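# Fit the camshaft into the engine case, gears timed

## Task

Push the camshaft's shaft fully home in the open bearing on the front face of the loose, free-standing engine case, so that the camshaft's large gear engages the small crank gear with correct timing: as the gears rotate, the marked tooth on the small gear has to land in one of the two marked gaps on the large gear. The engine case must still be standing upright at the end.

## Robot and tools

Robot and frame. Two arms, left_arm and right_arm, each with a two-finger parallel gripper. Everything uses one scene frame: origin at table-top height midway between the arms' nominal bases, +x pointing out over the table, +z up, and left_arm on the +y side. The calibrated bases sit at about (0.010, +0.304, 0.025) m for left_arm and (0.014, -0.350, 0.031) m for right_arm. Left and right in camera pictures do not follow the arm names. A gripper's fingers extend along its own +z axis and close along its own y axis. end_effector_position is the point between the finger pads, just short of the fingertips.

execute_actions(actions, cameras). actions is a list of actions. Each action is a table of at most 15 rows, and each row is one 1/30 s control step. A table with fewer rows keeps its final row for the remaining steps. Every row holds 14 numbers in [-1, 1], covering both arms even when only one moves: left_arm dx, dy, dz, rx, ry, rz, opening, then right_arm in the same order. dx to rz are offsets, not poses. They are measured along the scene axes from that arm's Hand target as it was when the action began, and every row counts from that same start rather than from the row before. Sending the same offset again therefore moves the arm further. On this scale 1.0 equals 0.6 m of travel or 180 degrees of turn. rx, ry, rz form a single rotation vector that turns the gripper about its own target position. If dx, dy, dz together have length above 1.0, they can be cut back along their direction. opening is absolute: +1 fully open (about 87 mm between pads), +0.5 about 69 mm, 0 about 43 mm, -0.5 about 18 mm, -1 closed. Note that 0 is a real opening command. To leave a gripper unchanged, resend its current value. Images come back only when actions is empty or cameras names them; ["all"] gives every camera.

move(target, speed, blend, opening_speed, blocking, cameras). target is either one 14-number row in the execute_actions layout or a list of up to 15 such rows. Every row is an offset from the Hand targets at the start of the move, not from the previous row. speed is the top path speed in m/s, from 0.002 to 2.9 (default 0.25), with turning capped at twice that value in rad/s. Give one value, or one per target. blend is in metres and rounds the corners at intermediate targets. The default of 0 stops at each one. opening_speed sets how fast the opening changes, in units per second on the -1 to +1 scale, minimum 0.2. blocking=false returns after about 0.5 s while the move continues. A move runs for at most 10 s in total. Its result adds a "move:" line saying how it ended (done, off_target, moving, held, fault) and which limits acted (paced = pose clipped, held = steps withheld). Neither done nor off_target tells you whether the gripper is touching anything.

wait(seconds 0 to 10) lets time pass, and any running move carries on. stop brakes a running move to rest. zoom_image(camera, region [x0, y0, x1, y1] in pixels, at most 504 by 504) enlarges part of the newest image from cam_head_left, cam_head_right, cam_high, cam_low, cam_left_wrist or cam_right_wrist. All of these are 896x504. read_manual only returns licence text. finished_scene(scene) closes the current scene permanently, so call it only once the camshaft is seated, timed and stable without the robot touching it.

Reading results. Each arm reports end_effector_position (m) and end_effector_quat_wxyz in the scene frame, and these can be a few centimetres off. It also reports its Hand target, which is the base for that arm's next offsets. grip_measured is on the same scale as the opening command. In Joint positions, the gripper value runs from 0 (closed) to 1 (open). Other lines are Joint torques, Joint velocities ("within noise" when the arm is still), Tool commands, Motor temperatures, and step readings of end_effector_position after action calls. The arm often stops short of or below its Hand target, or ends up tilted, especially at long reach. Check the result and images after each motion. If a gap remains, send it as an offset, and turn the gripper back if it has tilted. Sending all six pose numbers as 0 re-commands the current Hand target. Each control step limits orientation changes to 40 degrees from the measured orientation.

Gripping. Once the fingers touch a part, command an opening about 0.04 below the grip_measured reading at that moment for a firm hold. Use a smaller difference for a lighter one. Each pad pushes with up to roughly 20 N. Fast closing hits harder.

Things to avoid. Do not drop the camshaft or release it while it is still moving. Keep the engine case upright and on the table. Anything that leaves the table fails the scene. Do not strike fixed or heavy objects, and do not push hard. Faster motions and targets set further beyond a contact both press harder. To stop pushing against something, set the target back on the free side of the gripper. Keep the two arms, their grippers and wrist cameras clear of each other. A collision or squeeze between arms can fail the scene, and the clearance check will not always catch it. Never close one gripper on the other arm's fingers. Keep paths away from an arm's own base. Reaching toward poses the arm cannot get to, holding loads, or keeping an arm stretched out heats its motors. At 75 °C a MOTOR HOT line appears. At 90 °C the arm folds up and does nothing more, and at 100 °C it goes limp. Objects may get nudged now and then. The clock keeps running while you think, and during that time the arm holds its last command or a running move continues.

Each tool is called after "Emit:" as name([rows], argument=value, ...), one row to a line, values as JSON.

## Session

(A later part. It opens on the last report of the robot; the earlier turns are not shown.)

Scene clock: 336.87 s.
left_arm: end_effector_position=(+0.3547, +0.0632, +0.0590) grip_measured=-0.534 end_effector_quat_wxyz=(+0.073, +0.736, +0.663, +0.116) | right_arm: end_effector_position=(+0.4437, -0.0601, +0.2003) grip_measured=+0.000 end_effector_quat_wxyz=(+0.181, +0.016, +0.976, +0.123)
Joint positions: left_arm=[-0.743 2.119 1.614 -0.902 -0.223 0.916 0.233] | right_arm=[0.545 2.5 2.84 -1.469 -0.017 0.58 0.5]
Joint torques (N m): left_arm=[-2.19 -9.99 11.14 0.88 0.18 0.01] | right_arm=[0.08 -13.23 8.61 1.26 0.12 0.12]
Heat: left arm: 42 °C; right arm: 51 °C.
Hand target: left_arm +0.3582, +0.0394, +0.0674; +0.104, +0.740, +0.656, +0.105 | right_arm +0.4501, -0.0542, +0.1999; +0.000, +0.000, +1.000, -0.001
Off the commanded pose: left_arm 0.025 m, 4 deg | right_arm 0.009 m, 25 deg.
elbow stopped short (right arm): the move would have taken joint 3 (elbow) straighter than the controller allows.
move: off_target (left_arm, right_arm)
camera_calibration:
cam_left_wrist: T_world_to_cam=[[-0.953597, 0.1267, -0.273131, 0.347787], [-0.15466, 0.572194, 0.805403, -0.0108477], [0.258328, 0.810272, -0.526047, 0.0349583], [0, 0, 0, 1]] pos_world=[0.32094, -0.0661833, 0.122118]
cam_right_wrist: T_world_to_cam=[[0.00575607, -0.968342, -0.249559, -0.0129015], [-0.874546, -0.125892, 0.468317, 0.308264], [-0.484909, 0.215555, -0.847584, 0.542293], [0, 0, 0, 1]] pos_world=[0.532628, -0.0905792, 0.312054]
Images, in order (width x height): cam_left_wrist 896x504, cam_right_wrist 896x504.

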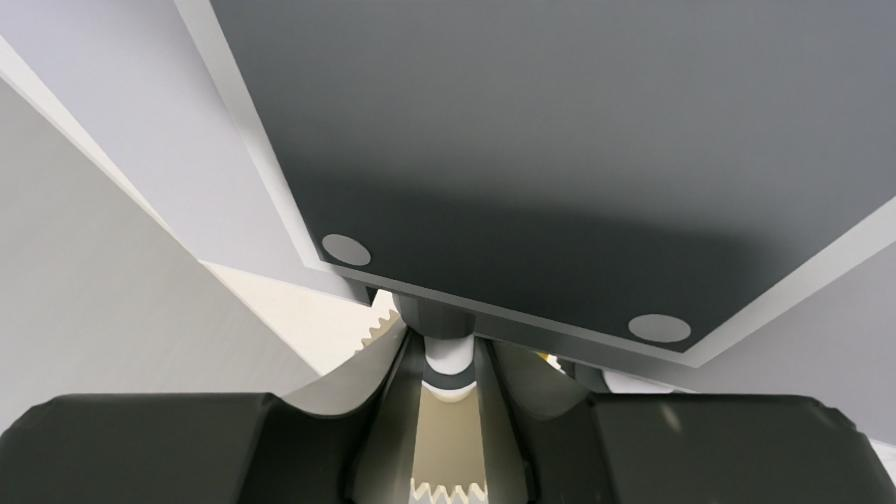

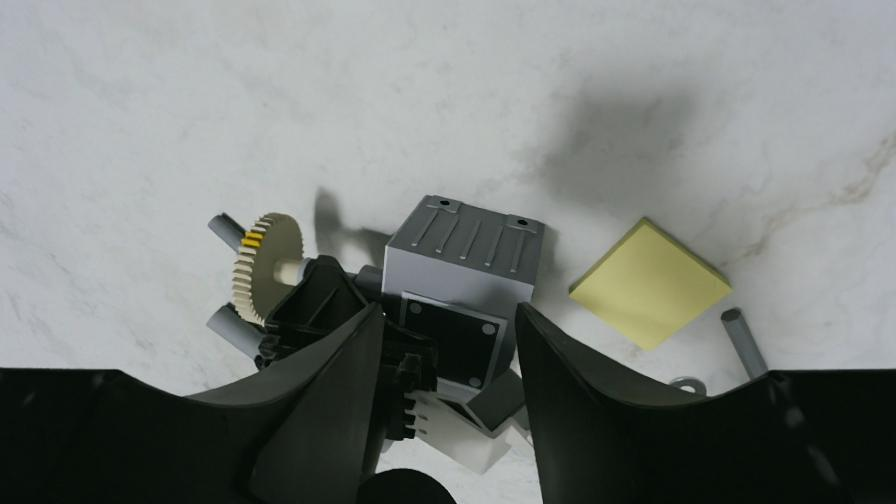

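Emit:
move([
  [-0.001,0.035,0,0,0,0,-0.56,0,0,0,0,0,0,0],
  [-0.001,0.035,0,-0.11,0.017,0,-0.56,0,0,0,0,0,0,0],
], speed=0.05, cameras=["cam_left_wrist","cam_right_wrist","cam_head_right"])

Emit:
zoom_image(camera="cam_right_wrist", region=[200, 200, 400, 340])

Emit:
zoom_image(camera="cam_head_right", region=[280, 170, 420, 290])

Scene clock: 354.77 s.
left_arm: end_effector_position=(+0.3539, +0.0662, +0.0500) grip_measured=-0.534 end_effector_quat_wxyz=(+0.182, +0.713, +0.676, -0.023) | right_arm: end_effector_position=(+0.4437, -0.0601, +0.2003) grip_measured=+0.000 end_effector_quat_wxyz=(+0.181, +0.016, +0.976, +0.123)
Joint positions: left_arm=[-0.606 1.947 1.345 -0.615 0.105 0.964 0.233] | right_arm=[0.545 2.5 2.84 -1.469 -0.017 0.58 0.5]
Joint torques (N m): left_arm=[0.61 -13 6.71 1.25 0.38 0.16] | right_arm=[0.14 -13.24 8.59 1.27 0.13 0.1]
Heat: left arm: 44 °C; right arm: 51 °C.
Hand target: left_arm +0.3577, +0.0605, +0.0674; +0.212, +0.713, +0.667, -0.029 | right_arm +0.4501, -0.0542, +0.1999; +0.000, +0.000, +1.000, -0.001
Off the commanded pose: left_arm 0.019 m, 4 deg | right_arm 0.009 m, 25 deg.
elbow stopped short (right arm): the move would have taken joint 3 (elbow) straighter than the controller allows.
move: off_target (left_arm, right_arm)
camera_calibration:
cam_left_wrist: T_world_to_cam=[[-0.969109, 0.0294679, -0.244865, 0.354659], [-0.118329, 0.815551, 0.566459, -0.0224056], [0.216392, 0.577935, -0.786871, 0.0712111], [0, 0, 0, 1]] pos_world=[0.325643, -0.0333336, 0.155569]
cam_right_wrist: T_world_to_cam=[[0.00575607, -0.968342, -0.249559, -0.0129015], [-0.874546, -0.125892, 0.468317, 0.308264], [-0.484909, 0.215555, -0.847584, 0.542293], [0, 0, 0, 1]] pos_world=[0.532628, -0.0905792, 0.312054]
Images, in order (width x height): cam_head_right 896x504, cam_left_wrist 896x504, cam_right_wrist 896x504.

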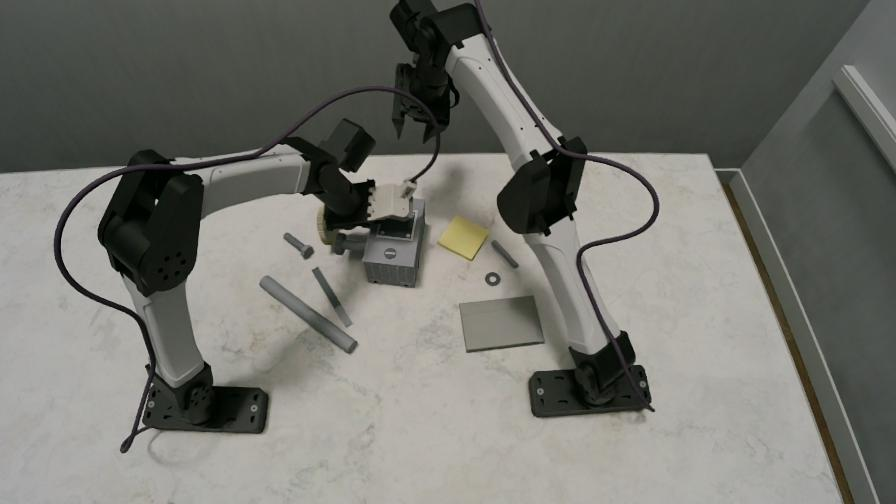

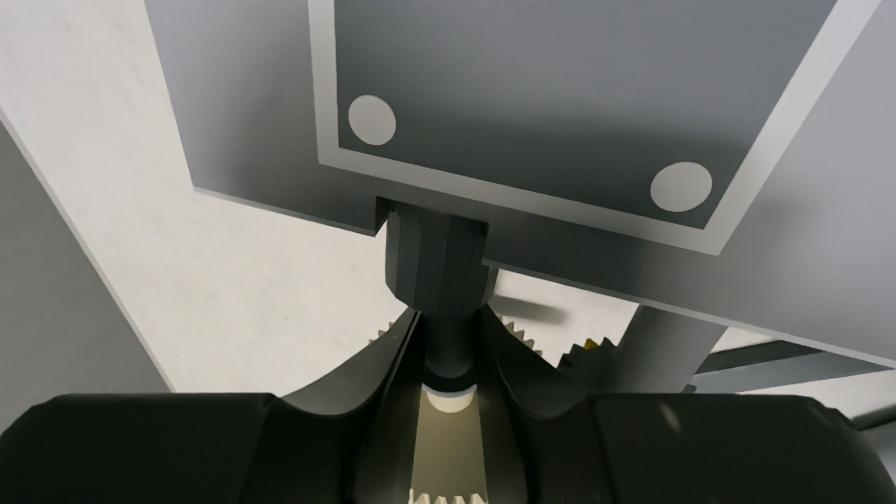

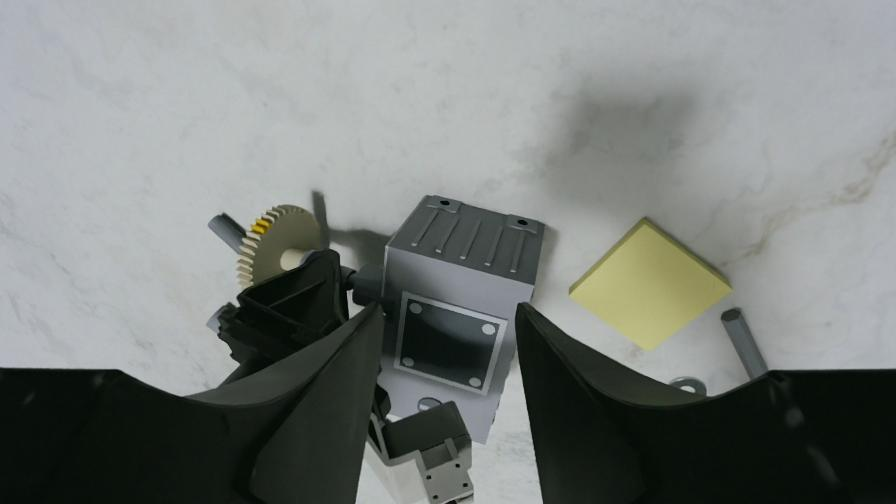

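Scaled by 2.520.

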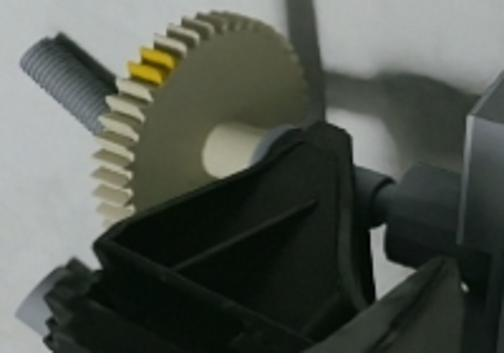

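Scaled by 3.600.

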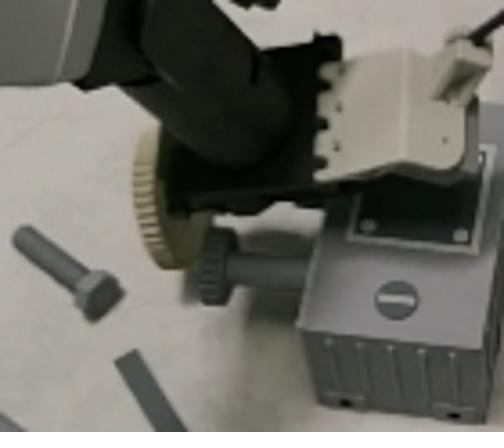

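Emit:
move([
  [0,0,0.022,0,0,0,-0.545,0,0,0,0,0,0,0],
], speed=0.04, cameras=["cam_left_wrist","cam_right_wrist","cam_head_right"])

Emit:
zoom_image(camera="cam_right_wrist", region=[200, 200, 400, 340])

Emit:
zoom_image(camera="cam_head_right", region=[280, 170, 420, 290])

Scene clock: 361.20 s.
left_arm: end_effector_position=(+0.3528, +0.0670, +0.0557) grip_measured=-0.534 end_effector_quat_wxyz=(+0.184, +0.713, +0.676, -0.023) | right_arm: end_effector_position=(+0.4437, -0.0601, +0.2003) grip_measured=+0.000 end_effector_quat_wxyz=(+0.181, +0.016, +0.976, +0.123)
Joint positions: left_arm=[-0.606 1.93 1.345 -0.626 0.106 0.965 0.233] | right_arm=[0.545 2.5 2.84 -1.469 -0.017 0.58 0.5]
Joint torques (N m): left_arm=[0.64 -12.82 9.62 0.88 0.34 0.16] | right_arm=[0.17 -13.23 8.65 1.27 0.12 0.11]
Heat: left arm: 44 °C; right arm: 51 °C.
Hand target: left_arm +0.3577, +0.0604, +0.0804; +0.212, +0.714, +0.667, -0.029 | right_arm +0.4501, -0.0542, +0.1999; +0.000, +0.000, +1.000, -0.001
Off the commanded pose: left_arm 0.026 m, 3 deg | right_arm 0.009 m, 25 deg.
elbow stopped short (right arm): the move would have taken joint 3 (elbow) straighter than the controller allows.
move: off_target (left_arm, right_arm)
camera_calibration:
cam_left_wrist: T_world_to_cam=[[-0.968115, 0.0294607, -0.248768, 0.354846], [-0.1199, 0.817428, 0.563415, -0.0258394], [0.219948, 0.575278, -0.787832, 0.0745644], [0, 0, 0, 1]] pos_world=[0.324033, -0.0322275, 0.161577]
cam_right_wrist: T_world_to_cam=[[0.00575607, -0.968342, -0.249559, -0.0129015], [-0.874546, -0.125892, 0.468317, 0.308264], [-0.484909, 0.215555, -0.847584, 0.542293], [0, 0, 0, 1]] pos_world=[0.532628, -0.0905792, 0.312054]
Images, in order (width x height): cam_head_right 896x504, cam_left_wrist 896x504, cam_right_wrist 896x504.

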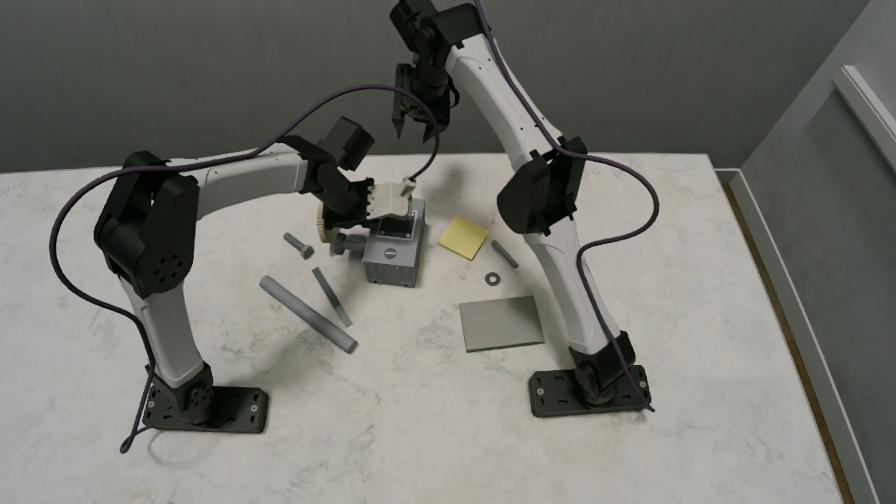

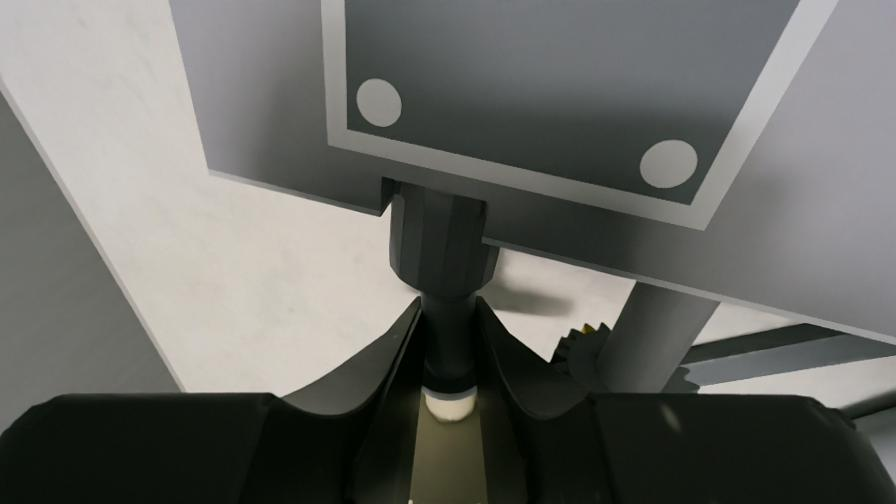

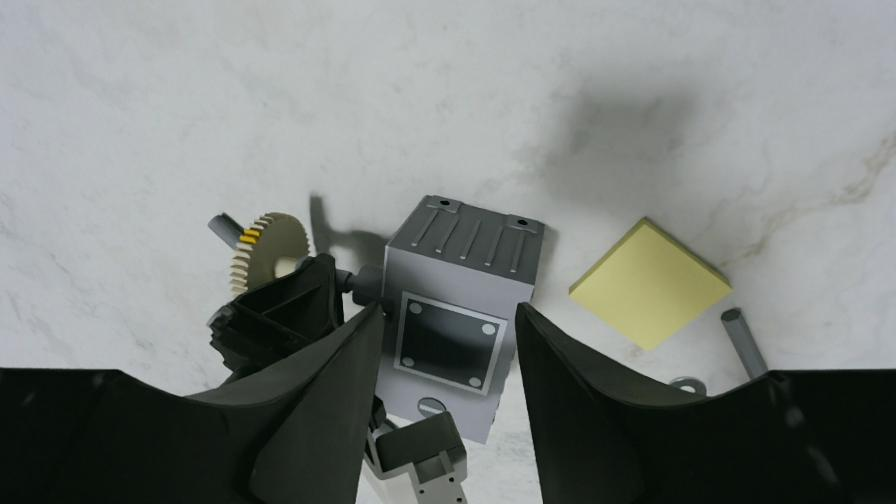

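Scaled by 2.520.

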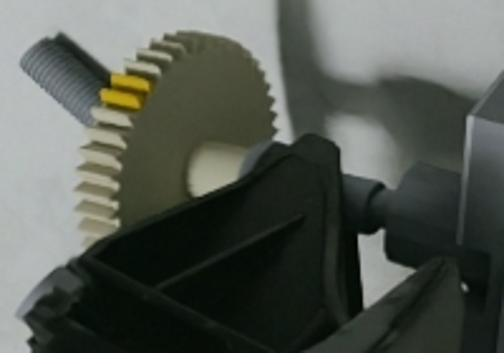

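Scaled by 3.600.

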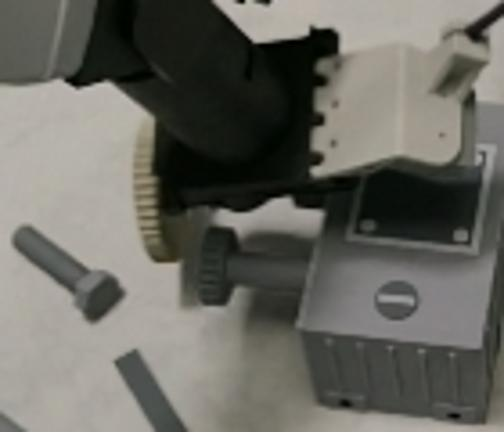

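Emit:
move([
  [0.001,0,0.012,0,0,0,-0.545,0,0,0,0,0,0,0],
], speed=0.04, cameras=["cam_left_wrist","cam_right_wrist"])

Emit:
zoom_image(camera="cam_right_wrist", region=[200, 200, 400, 340])

Scene clock: 365.90 s.
left_arm: end_effector_position=(+0.3517, +0.0680, +0.0597) grip_measured=-0.534 end_effector_quat_wxyz=(+0.183, +0.714, +0.676, -0.023) | right_arm: end_effector_position=(+0.4437, -0.0601, +0.2003) grip_measured=+0.000 end_effector_quat_wxyz=(+0.181, +0.016, +0.976, +0.123)
Joint positions: left_arm=[-0.605 1.923 1.352 -0.644 0.106 0.966 0.233] | right_arm=[0.545 2.5 2.84 -1.469 -0.017 0.58 0.5]
Joint torques (N m): left_arm=[0.59 -12.67 10.92 0.79 0.37 0.15] | right_arm=[0.1 -13.24 8.66 1.27 0.12 0.13]
Heat: left arm: 44 °C; right arm: 51 °C.
Hand target: left_arm +0.3583, +0.0603, +0.0878; +0.212, +0.714, +0.667, -0.029 | right_arm +0.4501, -0.0542, +0.1999; +0.000, +0.000, +1.000, -0.001
Off the commanded pose: left_arm 0.030 m, 4 deg | right_arm 0.009 m, 25 deg.
elbow stopped short (right arm): the move would have taken joint 3 (elbow) straighter than the controller allows.
move: off_target (left_arm, right_arm)
camera_calibration:
cam_left_wrist: T_world_to_cam=[[-0.96878, 0.0304539, -0.246045, 0.354814], [-0.11788, 0.816487, 0.565202, -0.0298407], [0.218105, 0.57656, -0.787406, 0.0778586], [0, 0, 0, 1]] pos_world=[0.323237, -0.0313311, 0.165472]
cam_right_wrist: T_world_to_cam=[[0.00575607, -0.968342, -0.249559, -0.0129015], [-0.874546, -0.125892, 0.468317, 0.308264], [-0.484909, 0.215555, -0.847584, 0.542293], [0, 0, 0, 1]] pos_world=[0.532628, -0.0905792, 0.312054]
Images, in order (width x height): cam_left_wrist 896x504, cam_right_wrist 896x504.

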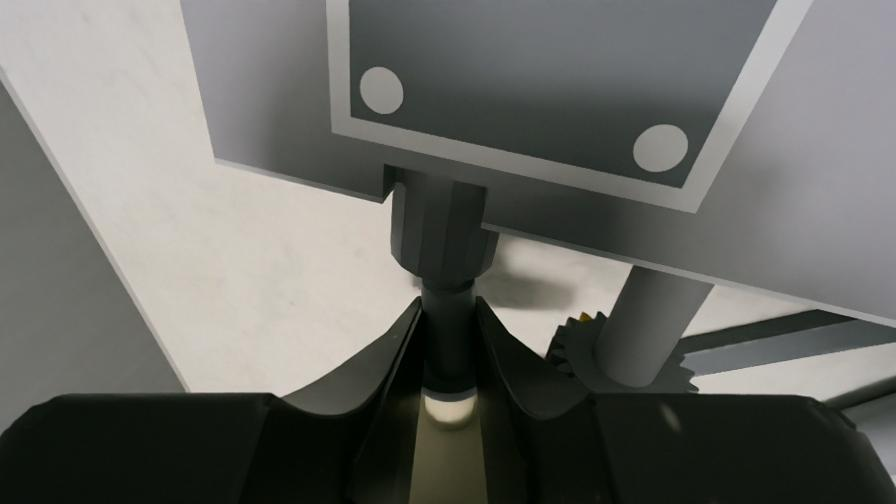

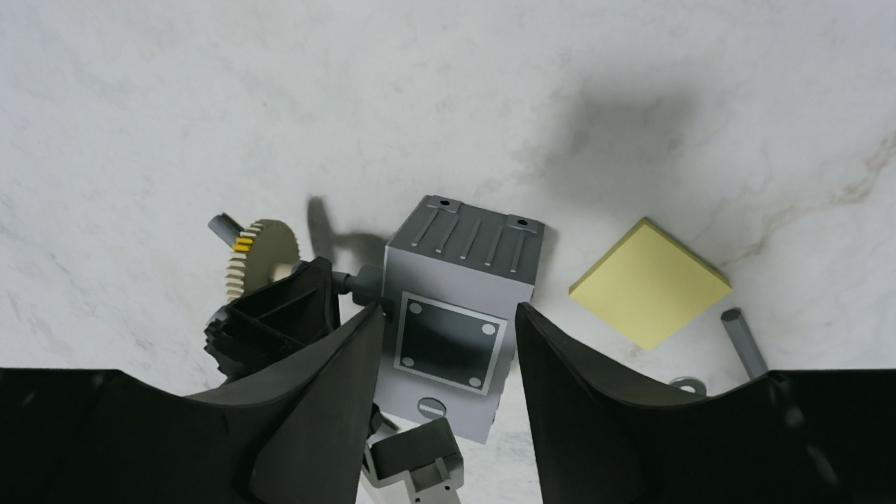

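Scaled by 2.520.

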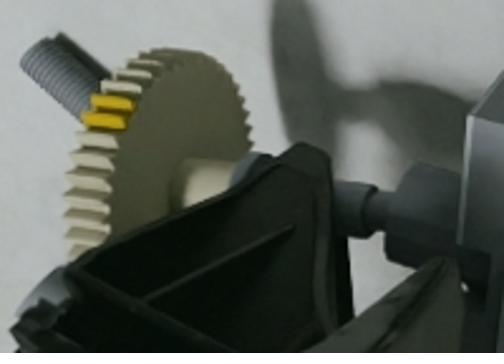

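Emit:
move([
  [0,0,0.002,0,0,0,-0.7,0,0,0,0,0,0,0],
  [-0.003,-0.028,0.002,0,0,0,-0.7,0,0,0,0,0,0,0],
], speed=0.04, cameras=["cam_left_wrist","cam_right_wrist"])

Emit:
zoom_image(camera="cam_right_wrist", region=[200, 200, 400, 340])

Scene clock: 372.20 s.
left_arm: end_effector_position=(+0.3491, +0.0597, +0.0684) grip_measured=-0.534 end_effector_quat_wxyz=(+0.183, +0.713, +0.676, -0.026) | right_arm: end_effector_position=(+0.4437, -0.0601, +0.2003) grip_measured=+0.000 end_effector_quat_wxyz=(+0.181, +0.016, +0.976, +0.123)
Joint positions: left_arm=[-0.624 1.923 1.388 -0.679 0.106 0.946 0.233] | right_arm=[0.545 2.5 2.84 -1.469 -0.017 0.58 0.5]
Joint torques (N m): left_arm=[-1.21 -10.19 11.93 1.02 0.23 -0.01] | right_arm=[0.08 -13.24 8.58 1.26 0.11 0.11]
Heat: left arm: 45 °C; right arm: 52 °C.
Hand target: left_arm +0.3565, +0.0436, +0.0890; +0.212, +0.714, +0.667, -0.029 | right_arm +0.4501, -0.0542, +0.1999; +0.000, +0.000, +1.000, -0.001
Off the commanded pose: left_arm 0.027 m, 4 deg | right_arm 0.009 m, 25 deg.
elbow stopped short (right arm): the move would have taken joint 3 (elbow) straighter than the controller allows.
move: off_target (left_arm, right_arm)
camera_calibration:
cam_left_wrist: T_world_to_cam=[[-0.969791, 0.0292888, -0.242171, 0.354793], [-0.115479, 0.819353, 0.561538, -0.029045], [0.21487, 0.57254, -0.79122, 0.0915703], [0, 0, 0, 1]] pos_world=[0.321045, -0.039021, 0.174683]
cam_right_wrist: T_world_to_cam=[[0.00575607, -0.968342, -0.249559, -0.0129015], [-0.874546, -0.125892, 0.468317, 0.308264], [-0.484909, 0.215555, -0.847584, 0.542293], [0, 0, 0, 1]] pos_world=[0.532628, -0.0905792, 0.312054]
Images, in order (width x height): cam_left_wrist 896x504, cam_right_wrist 896x504.

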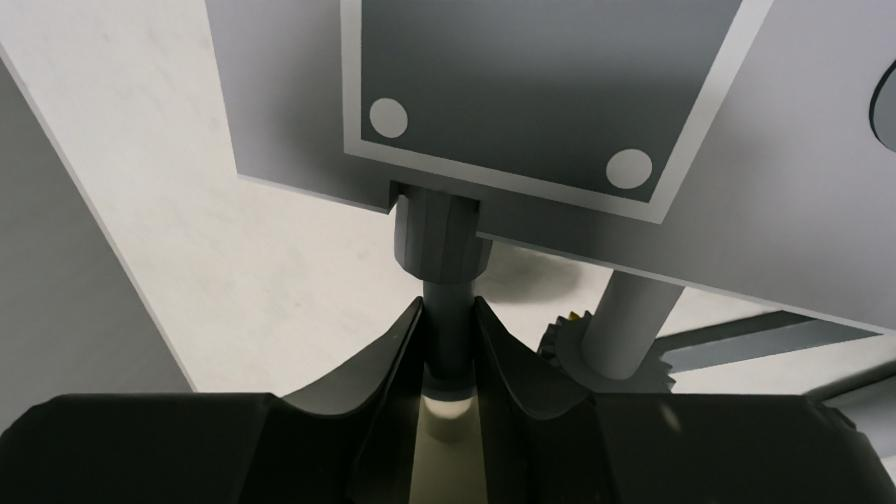

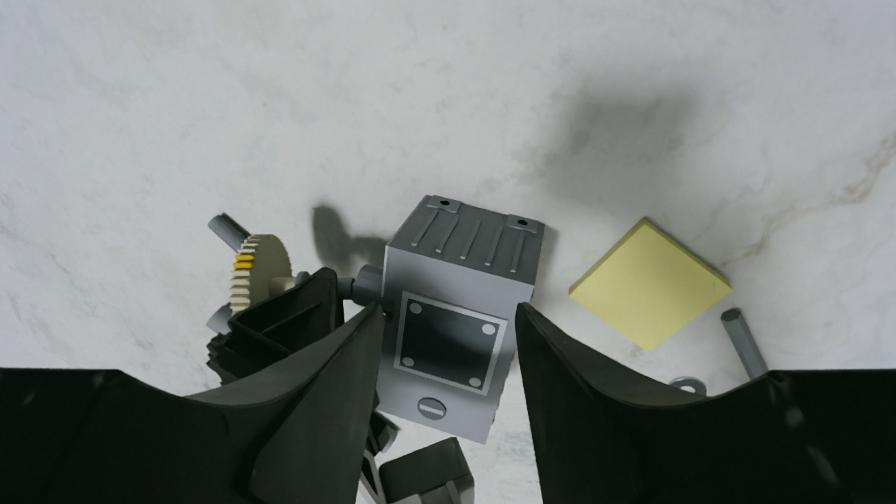

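Scaled by 2.520.

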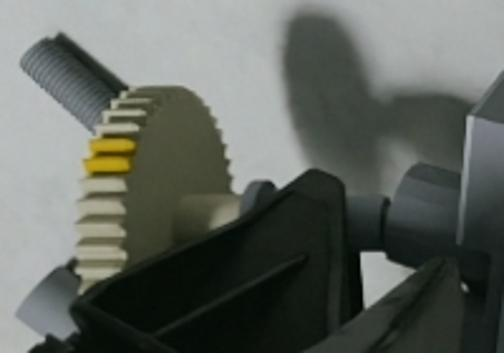

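Emit:
move([
  [-0.001,0.0,-0.028,0,0,0,-0.6,0,0,0,0,0,0,0],
  [-0.003,-0.012,-0.028,0,0,0,-0.6,0,0,0,0,0,0,0],
], speed=0.04, cameras=["cam_left_wrist","cam_right_wrist"])

Emit:
zoom_image(camera="cam_right_wrist", region=[200, 200, 400, 340])

Scene clock: 378.60 s.
left_arm: end_effector_position=(+0.3492, +0.0573, +0.0667) grip_measured=-0.534 end_effector_quat_wxyz=(+0.184, +0.711, +0.679, -0.020) | right_arm: end_effector_position=(+0.4437, -0.0601, +0.2003) grip_measured=+0.000 end_effector_quat_wxyz=(+0.181, +0.016, +0.976, +0.123)
Joint positions: left_arm=[-0.635 1.929 1.388 -0.669 0.088 0.931 0.233] | right_arm=[0.545 2.5 2.84 -1.469 -0.017 0.58 0.5]
Joint torques (N m): left_arm=[-1.81 -8.32 9.26 1.53 0.33 0] | right_arm=[0.08 -13.19 8.62 1.27 0.12 0.13]
Heat: left arm: 44 °C; right arm: 52 °C.
Hand target: left_arm +0.3547, +0.0364, +0.0722; +0.212, +0.714, +0.667, -0.029 | right_arm +0.4501, -0.0542, +0.1999; +0.000, +0.000, +1.000, -0.001
Off the commanded pose: left_arm 0.022 m, 4 deg | right_arm 0.009 m, 25 deg.
elbow stopped short (right arm): the move would have taken joint 3 (elbow) straighter than the controller allows.
move: off_target (left_arm, right_arm)
camera_calibration:
cam_left_wrist: T_world_to_cam=[[-0.967839, 0.0219761, -0.250608, 0.354876], [-0.128233, 0.81395, 0.566605, -0.021692], [0.216435, 0.580519, -0.784955, 0.0902501], [0, 0, 0, 1]] pos_world=[0.321148, -0.0425345, 0.172068]
cam_right_wrist: T_world_to_cam=[[0.00575607, -0.968342, -0.249559, -0.0129015], [-0.874546, -0.125892, 0.468317, 0.308264], [-0.484909, 0.215555, -0.847584, 0.542293], [0, 0, 0, 1]] pos_world=[0.532628, -0.0905792, 0.312054]
Images, in order (width x height): cam_left_wrist 896x504, cam_right_wrist 896x504.

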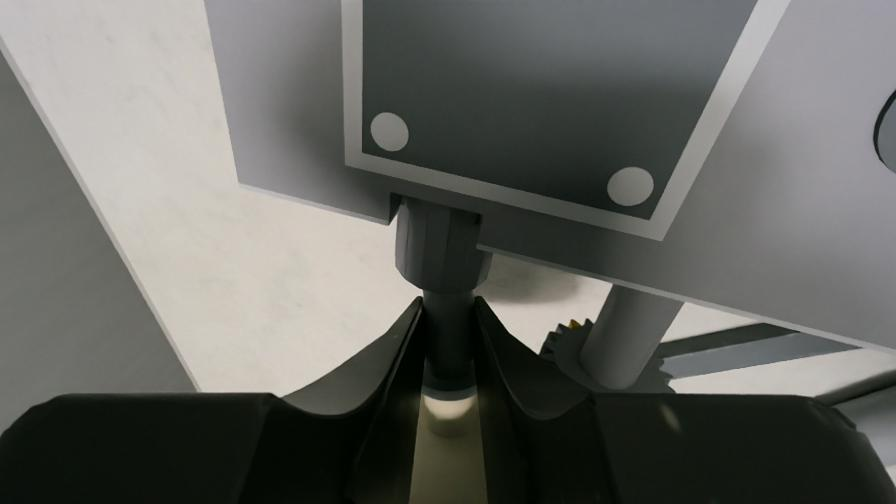

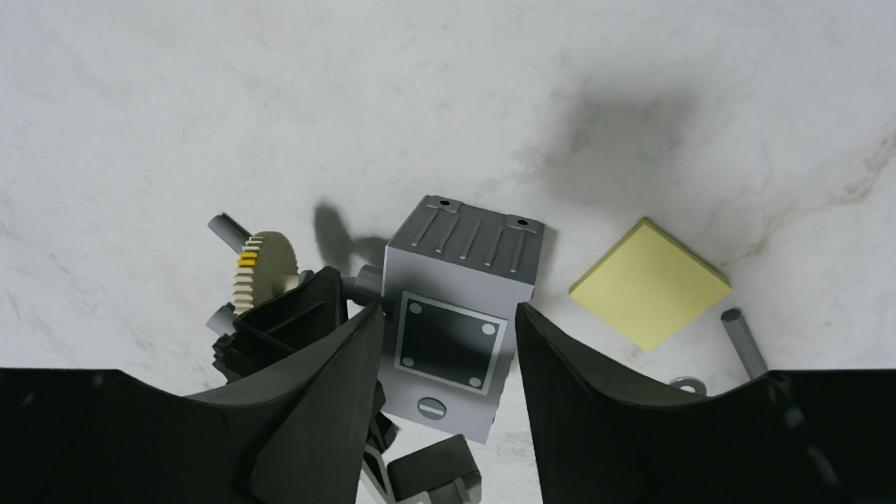

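Scaled by 2.520.

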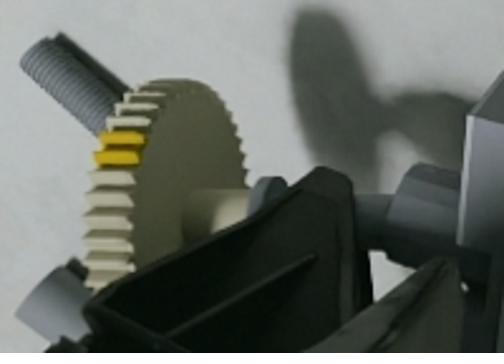

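Emit:
move([
  [-0.003,-0.012,-0.012,0,0,0,-0.7,0,0,0,0,0,0,0],
  [-0.005,-0.025,-0.012,0,0,0,-0.7,0,0,0,0,0,0,0],
], speed=0.04, cameras=["cam_left_wrist","cam_right_wrist"])

Emit:
zoom_image(camera="cam_right_wrist", region=[200, 200, 400, 340])

Scene clock: 383.40 s.
left_arm: end_effector_position=(+0.3496, +0.0552, +0.0575) grip_measured=-0.535 end_effector_quat_wxyz=(+0.176, +0.708, +0.684, -0.001) | right_arm: end_effector_position=(+0.4437, -0.0601, +0.2003) grip_measured=+0.000 end_effector_quat_wxyz=(+0.181, +0.016, +0.976, +0.123)
Joint positions: left_arm=[-0.658 1.957 1.388 -0.65 0.039 0.904 0.233] | right_arm=[0.545 2.5 2.84 -1.469 -0.017 0.58 0.5]
Joint torques (N m): left_arm=[-2.91 -8.27 10.59 1.51 0.67 -0.03] | right_arm=[0.1 -13.22 8.59 1.26 0.1 0.11]
Heat: left arm: 43 °C; right arm: 52 °C.
Hand target: left_arm +0.3516, +0.0214, +0.0650; +0.212, +0.714, +0.667, -0.029 | right_arm +0.4501, -0.0542, +0.1999; +0.000, +0.000, +1.000, -0.001
Off the commanded pose: left_arm 0.035 m, 6 deg | right_arm 0.009 m, 25 deg.
elbow stopped short (right arm): the move would have taken joint 3 (elbow) straighter than the controller allows.
move: off_target (left_arm, right_arm)
camera_calibration:
cam_left_wrist: T_world_to_cam=[[-0.964481, 0.0126158, -0.263849, 0.35304], [-0.151892, 0.790718, 0.593037, -0.00660084], [0.216112, 0.61205, -0.760717, 0.0811462], [0, 0, 0, 1]] pos_world=[0.321962, -0.0489, 0.158793]
cam_right_wrist: T_world_to_cam=[[0.00575607, -0.968342, -0.249559, -0.0129015], [-0.874546, -0.125892, 0.468317, 0.308264], [-0.484909, 0.215555, -0.847584, 0.542293], [0, 0, 0, 1]] pos_world=[0.532628, -0.0905792, 0.312054]
Images, in order (width x height): cam_left_wrist 896x504, cam_right_wrist 896x504.

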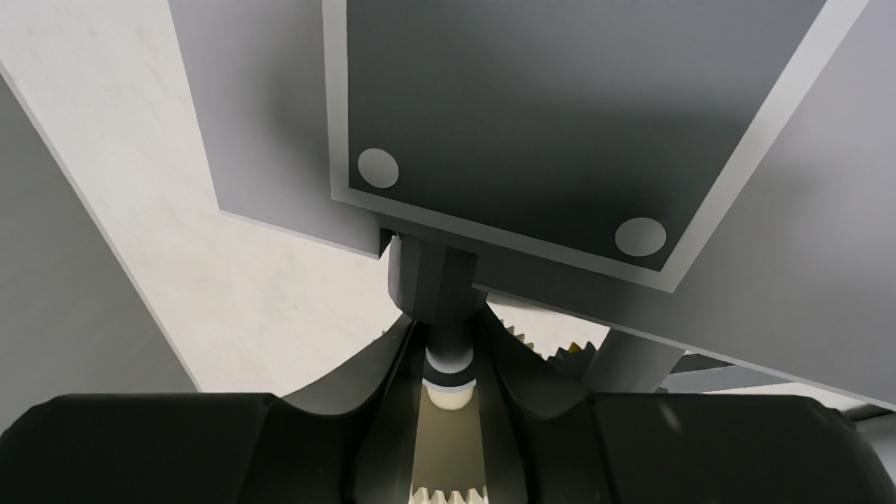

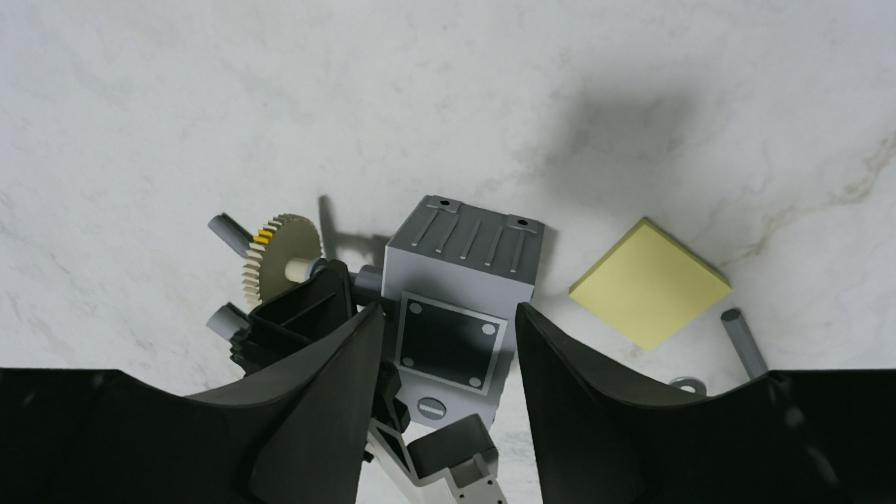

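Scaled by 2.520.

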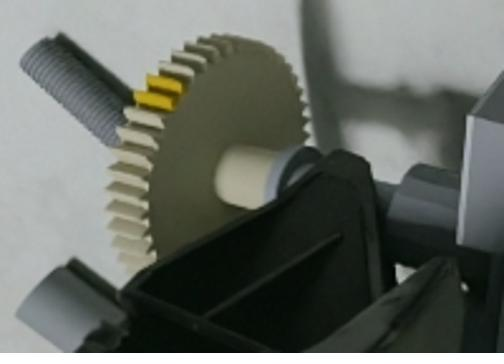

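Emit:
move([
  [0.002,0.02,0.016,0,0,0,-0.56,0,0,0,0,0,0,0],
  [0.0,0.0,0.016,0,0,0,-0.56,0,0,0,0,0,0,0],
], speed=0.04, cameras=["cam_left_wrist","cam_right_wrist"])

Emit:
zoom_image(camera="cam_right_wrist", region=[200, 200, 400, 340])

Scene clock: 388.37 s.
left_arm: end_effector_position=(+0.3495, +0.0547, +0.0596) grip_measured=-0.535 end_effector_quat_wxyz=(+0.175, +0.707, +0.685, -0.001) | right_arm: end_effector_position=(+0.4437, -0.0601, +0.2003) grip_measured=+0.000 end_effector_quat_wxyz=(+0.181, +0.016, +0.976, +0.123)
Joint positions: left_arm=[-0.658 1.957 1.397 -0.661 0.039 0.903 0.233] | right_arm=[0.545 2.5 2.84 -1.469 -0.017 0.58 0.5]
Joint torques (N m): left_arm=[-2.88 -9.18 11.9 1.27 0.63 -0.05] | right_arm=[0.13 -13.2 8.62 1.26 0.11 0.12]
Heat: left arm: 43 °C; right arm: 52 °C.
Hand target: left_arm +0.3516, +0.0213, +0.0746; +0.212, +0.714, +0.667, -0.029 | right_arm +0.4501, -0.0542, +0.1999; +0.000, +0.000, +1.000, -0.001
Off the commanded pose: left_arm 0.037 m, 6 deg | right_arm 0.009 m, 25 deg.
elbow stopped short (right arm): the move would have taken joint 3 (elbow) straighter than the controller allows.
move: off_target (left_arm, right_arm)
camera_calibration:
cam_left_wrist: T_world_to_cam=[[-0.964962, 0.0125674, -0.262087, 0.35364], [-0.151063, 0.790098, 0.594075, -0.00782232], [0.21454, 0.612851, -0.760517, 0.0834425], [0, 0, 0, 1]] pos_world=[0.322166, -0.0494018, 0.160791]
cam_right_wrist: T_world_to_cam=[[0.00575607, -0.968342, -0.249559, -0.0129015], [-0.874546, -0.125892, 0.468317, 0.308264], [-0.484909, 0.215555, -0.847584, 0.542293], [0, 0, 0, 1]] pos_world=[0.532628, -0.0905792, 0.312054]
Images, in order (width x height): cam_left_wrist 896x504, cam_right_wrist 896x504.

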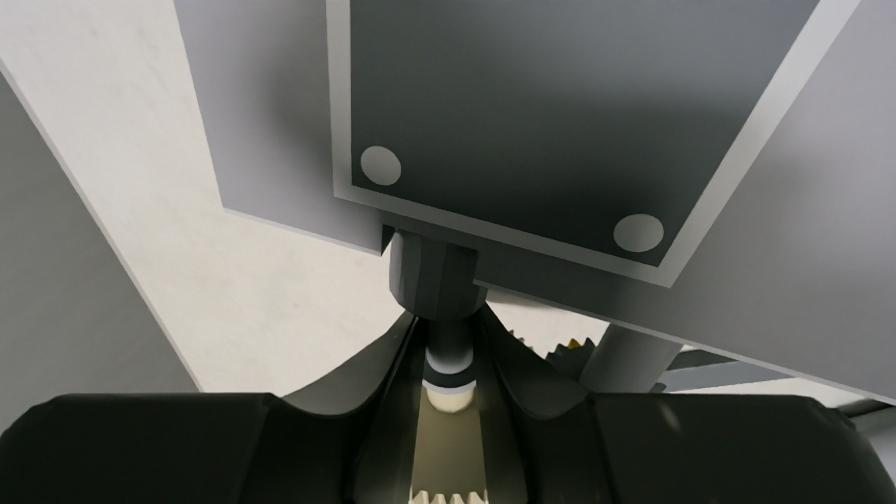

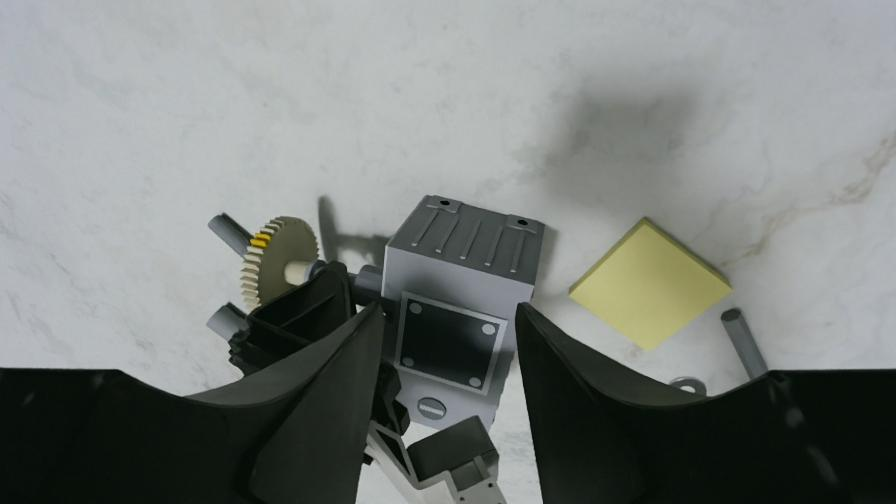

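Scaled by 2.520.

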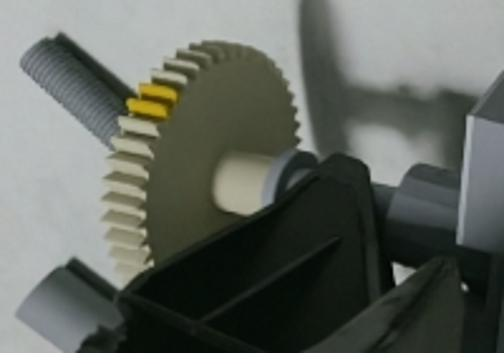

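Emit:
move([
  [0.0,0.016,0.01,0,0,0,-0.56,0,0,0,0,0,0,0],
  [-0.001,-0.005,0.01,0,0,0,-0.56,0,0,0,0,0,0,0],
], speed=0.04, cameras=["cam_left_wrist","cam_right_wrist"])

Emit:
zoom_image(camera="cam_right_wrist", region=[200, 200, 400, 340])

Scene clock: 393.50 s.
left_arm: end_effector_position=(+0.3484, +0.0541, +0.0642) grip_measured=-0.535 end_effector_quat_wxyz=(+0.171, +0.707, +0.686, +0.000) | right_arm: end_effector_position=(+0.4437, -0.0601, +0.2003) grip_measured=+0.000 end_effector_quat_wxyz=(+0.181, +0.016, +0.976, +0.123)
Joint positions: left_arm=[-0.663 1.957 1.418 -0.69 0.035 0.898 0.232] | right_arm=[0.545 2.5 2.84 -1.469 -0.017 0.58 0.5]
Joint torques (N m): left_arm=[-3.12 -9.4 12.23 1.29 0.65 -0.03] | right_arm=[0.08 -13.22 8.61 1.28 0.13 0.12]
Motor temperatures (°C): left_arm=[21 42 44 29 22 22 24] | right_arm=[22 52 35 27 19 22 19]
Heat: left arm: 44 °C; right arm: 52 °C.
Hand target: left_arm +0.3511, +0.0183, +0.0806; +0.212, +0.714, +0.667, -0.029 | right_arm +0.4501, -0.0542, +0.1999; +0.000, +0.000, +1.000, -0.001
Off the commanded pose: left_arm 0.039 m, 6 deg | right_arm 0.009 m, 25 deg.
elbow stopped short (right arm): the move would have taken joint 3 (elbow) straighter than the controller allows.
move: off_target (left_arm, right_arm)
camera_calibration:
cam_left_wrist: T_world_to_cam=[[-0.966249, 0.0121845, -0.257323, 0.353965], [-0.14996, 0.785593, 0.600297, -0.0108002], [0.209466, 0.618624, -0.757251, 0.0888847], [0, 0, 0, 1]] pos_world=[0.32178, -0.0508145, 0.164875]
cam_right_wrist: T_world_to_cam=[[0.00575607, -0.968342, -0.249559, -0.0129015], [-0.874546, -0.125892, 0.468317, 0.308264], [-0.484909, 0.215555, -0.847584, 0.542293], [0, 0, 0, 1]] pos_world=[0.532628, -0.0905792, 0.312054]
Images, in order (width x height): cam_left_wrist 896x504, cam_right_wrist 896x504.

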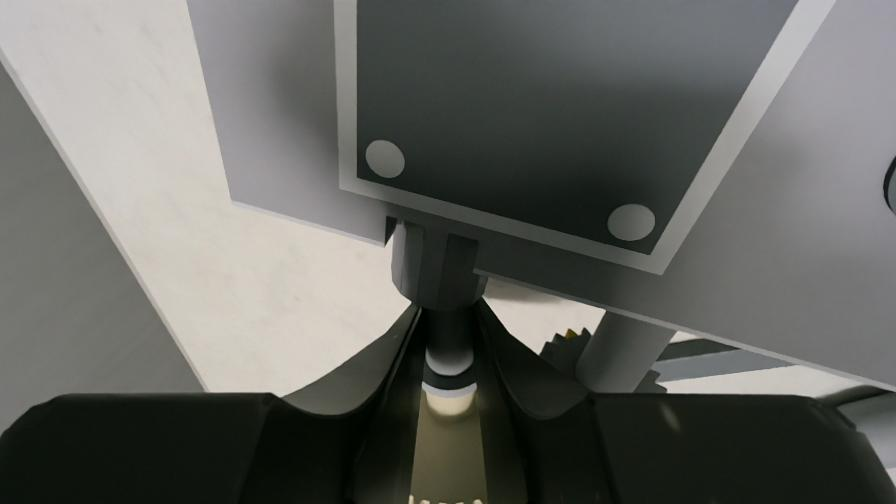

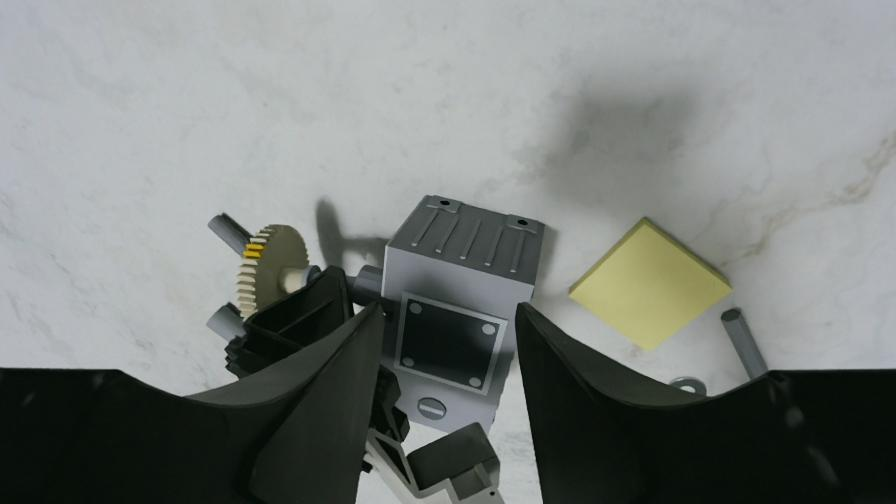

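Scaled by 2.520.

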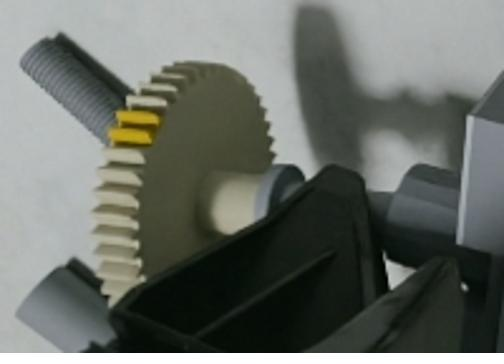

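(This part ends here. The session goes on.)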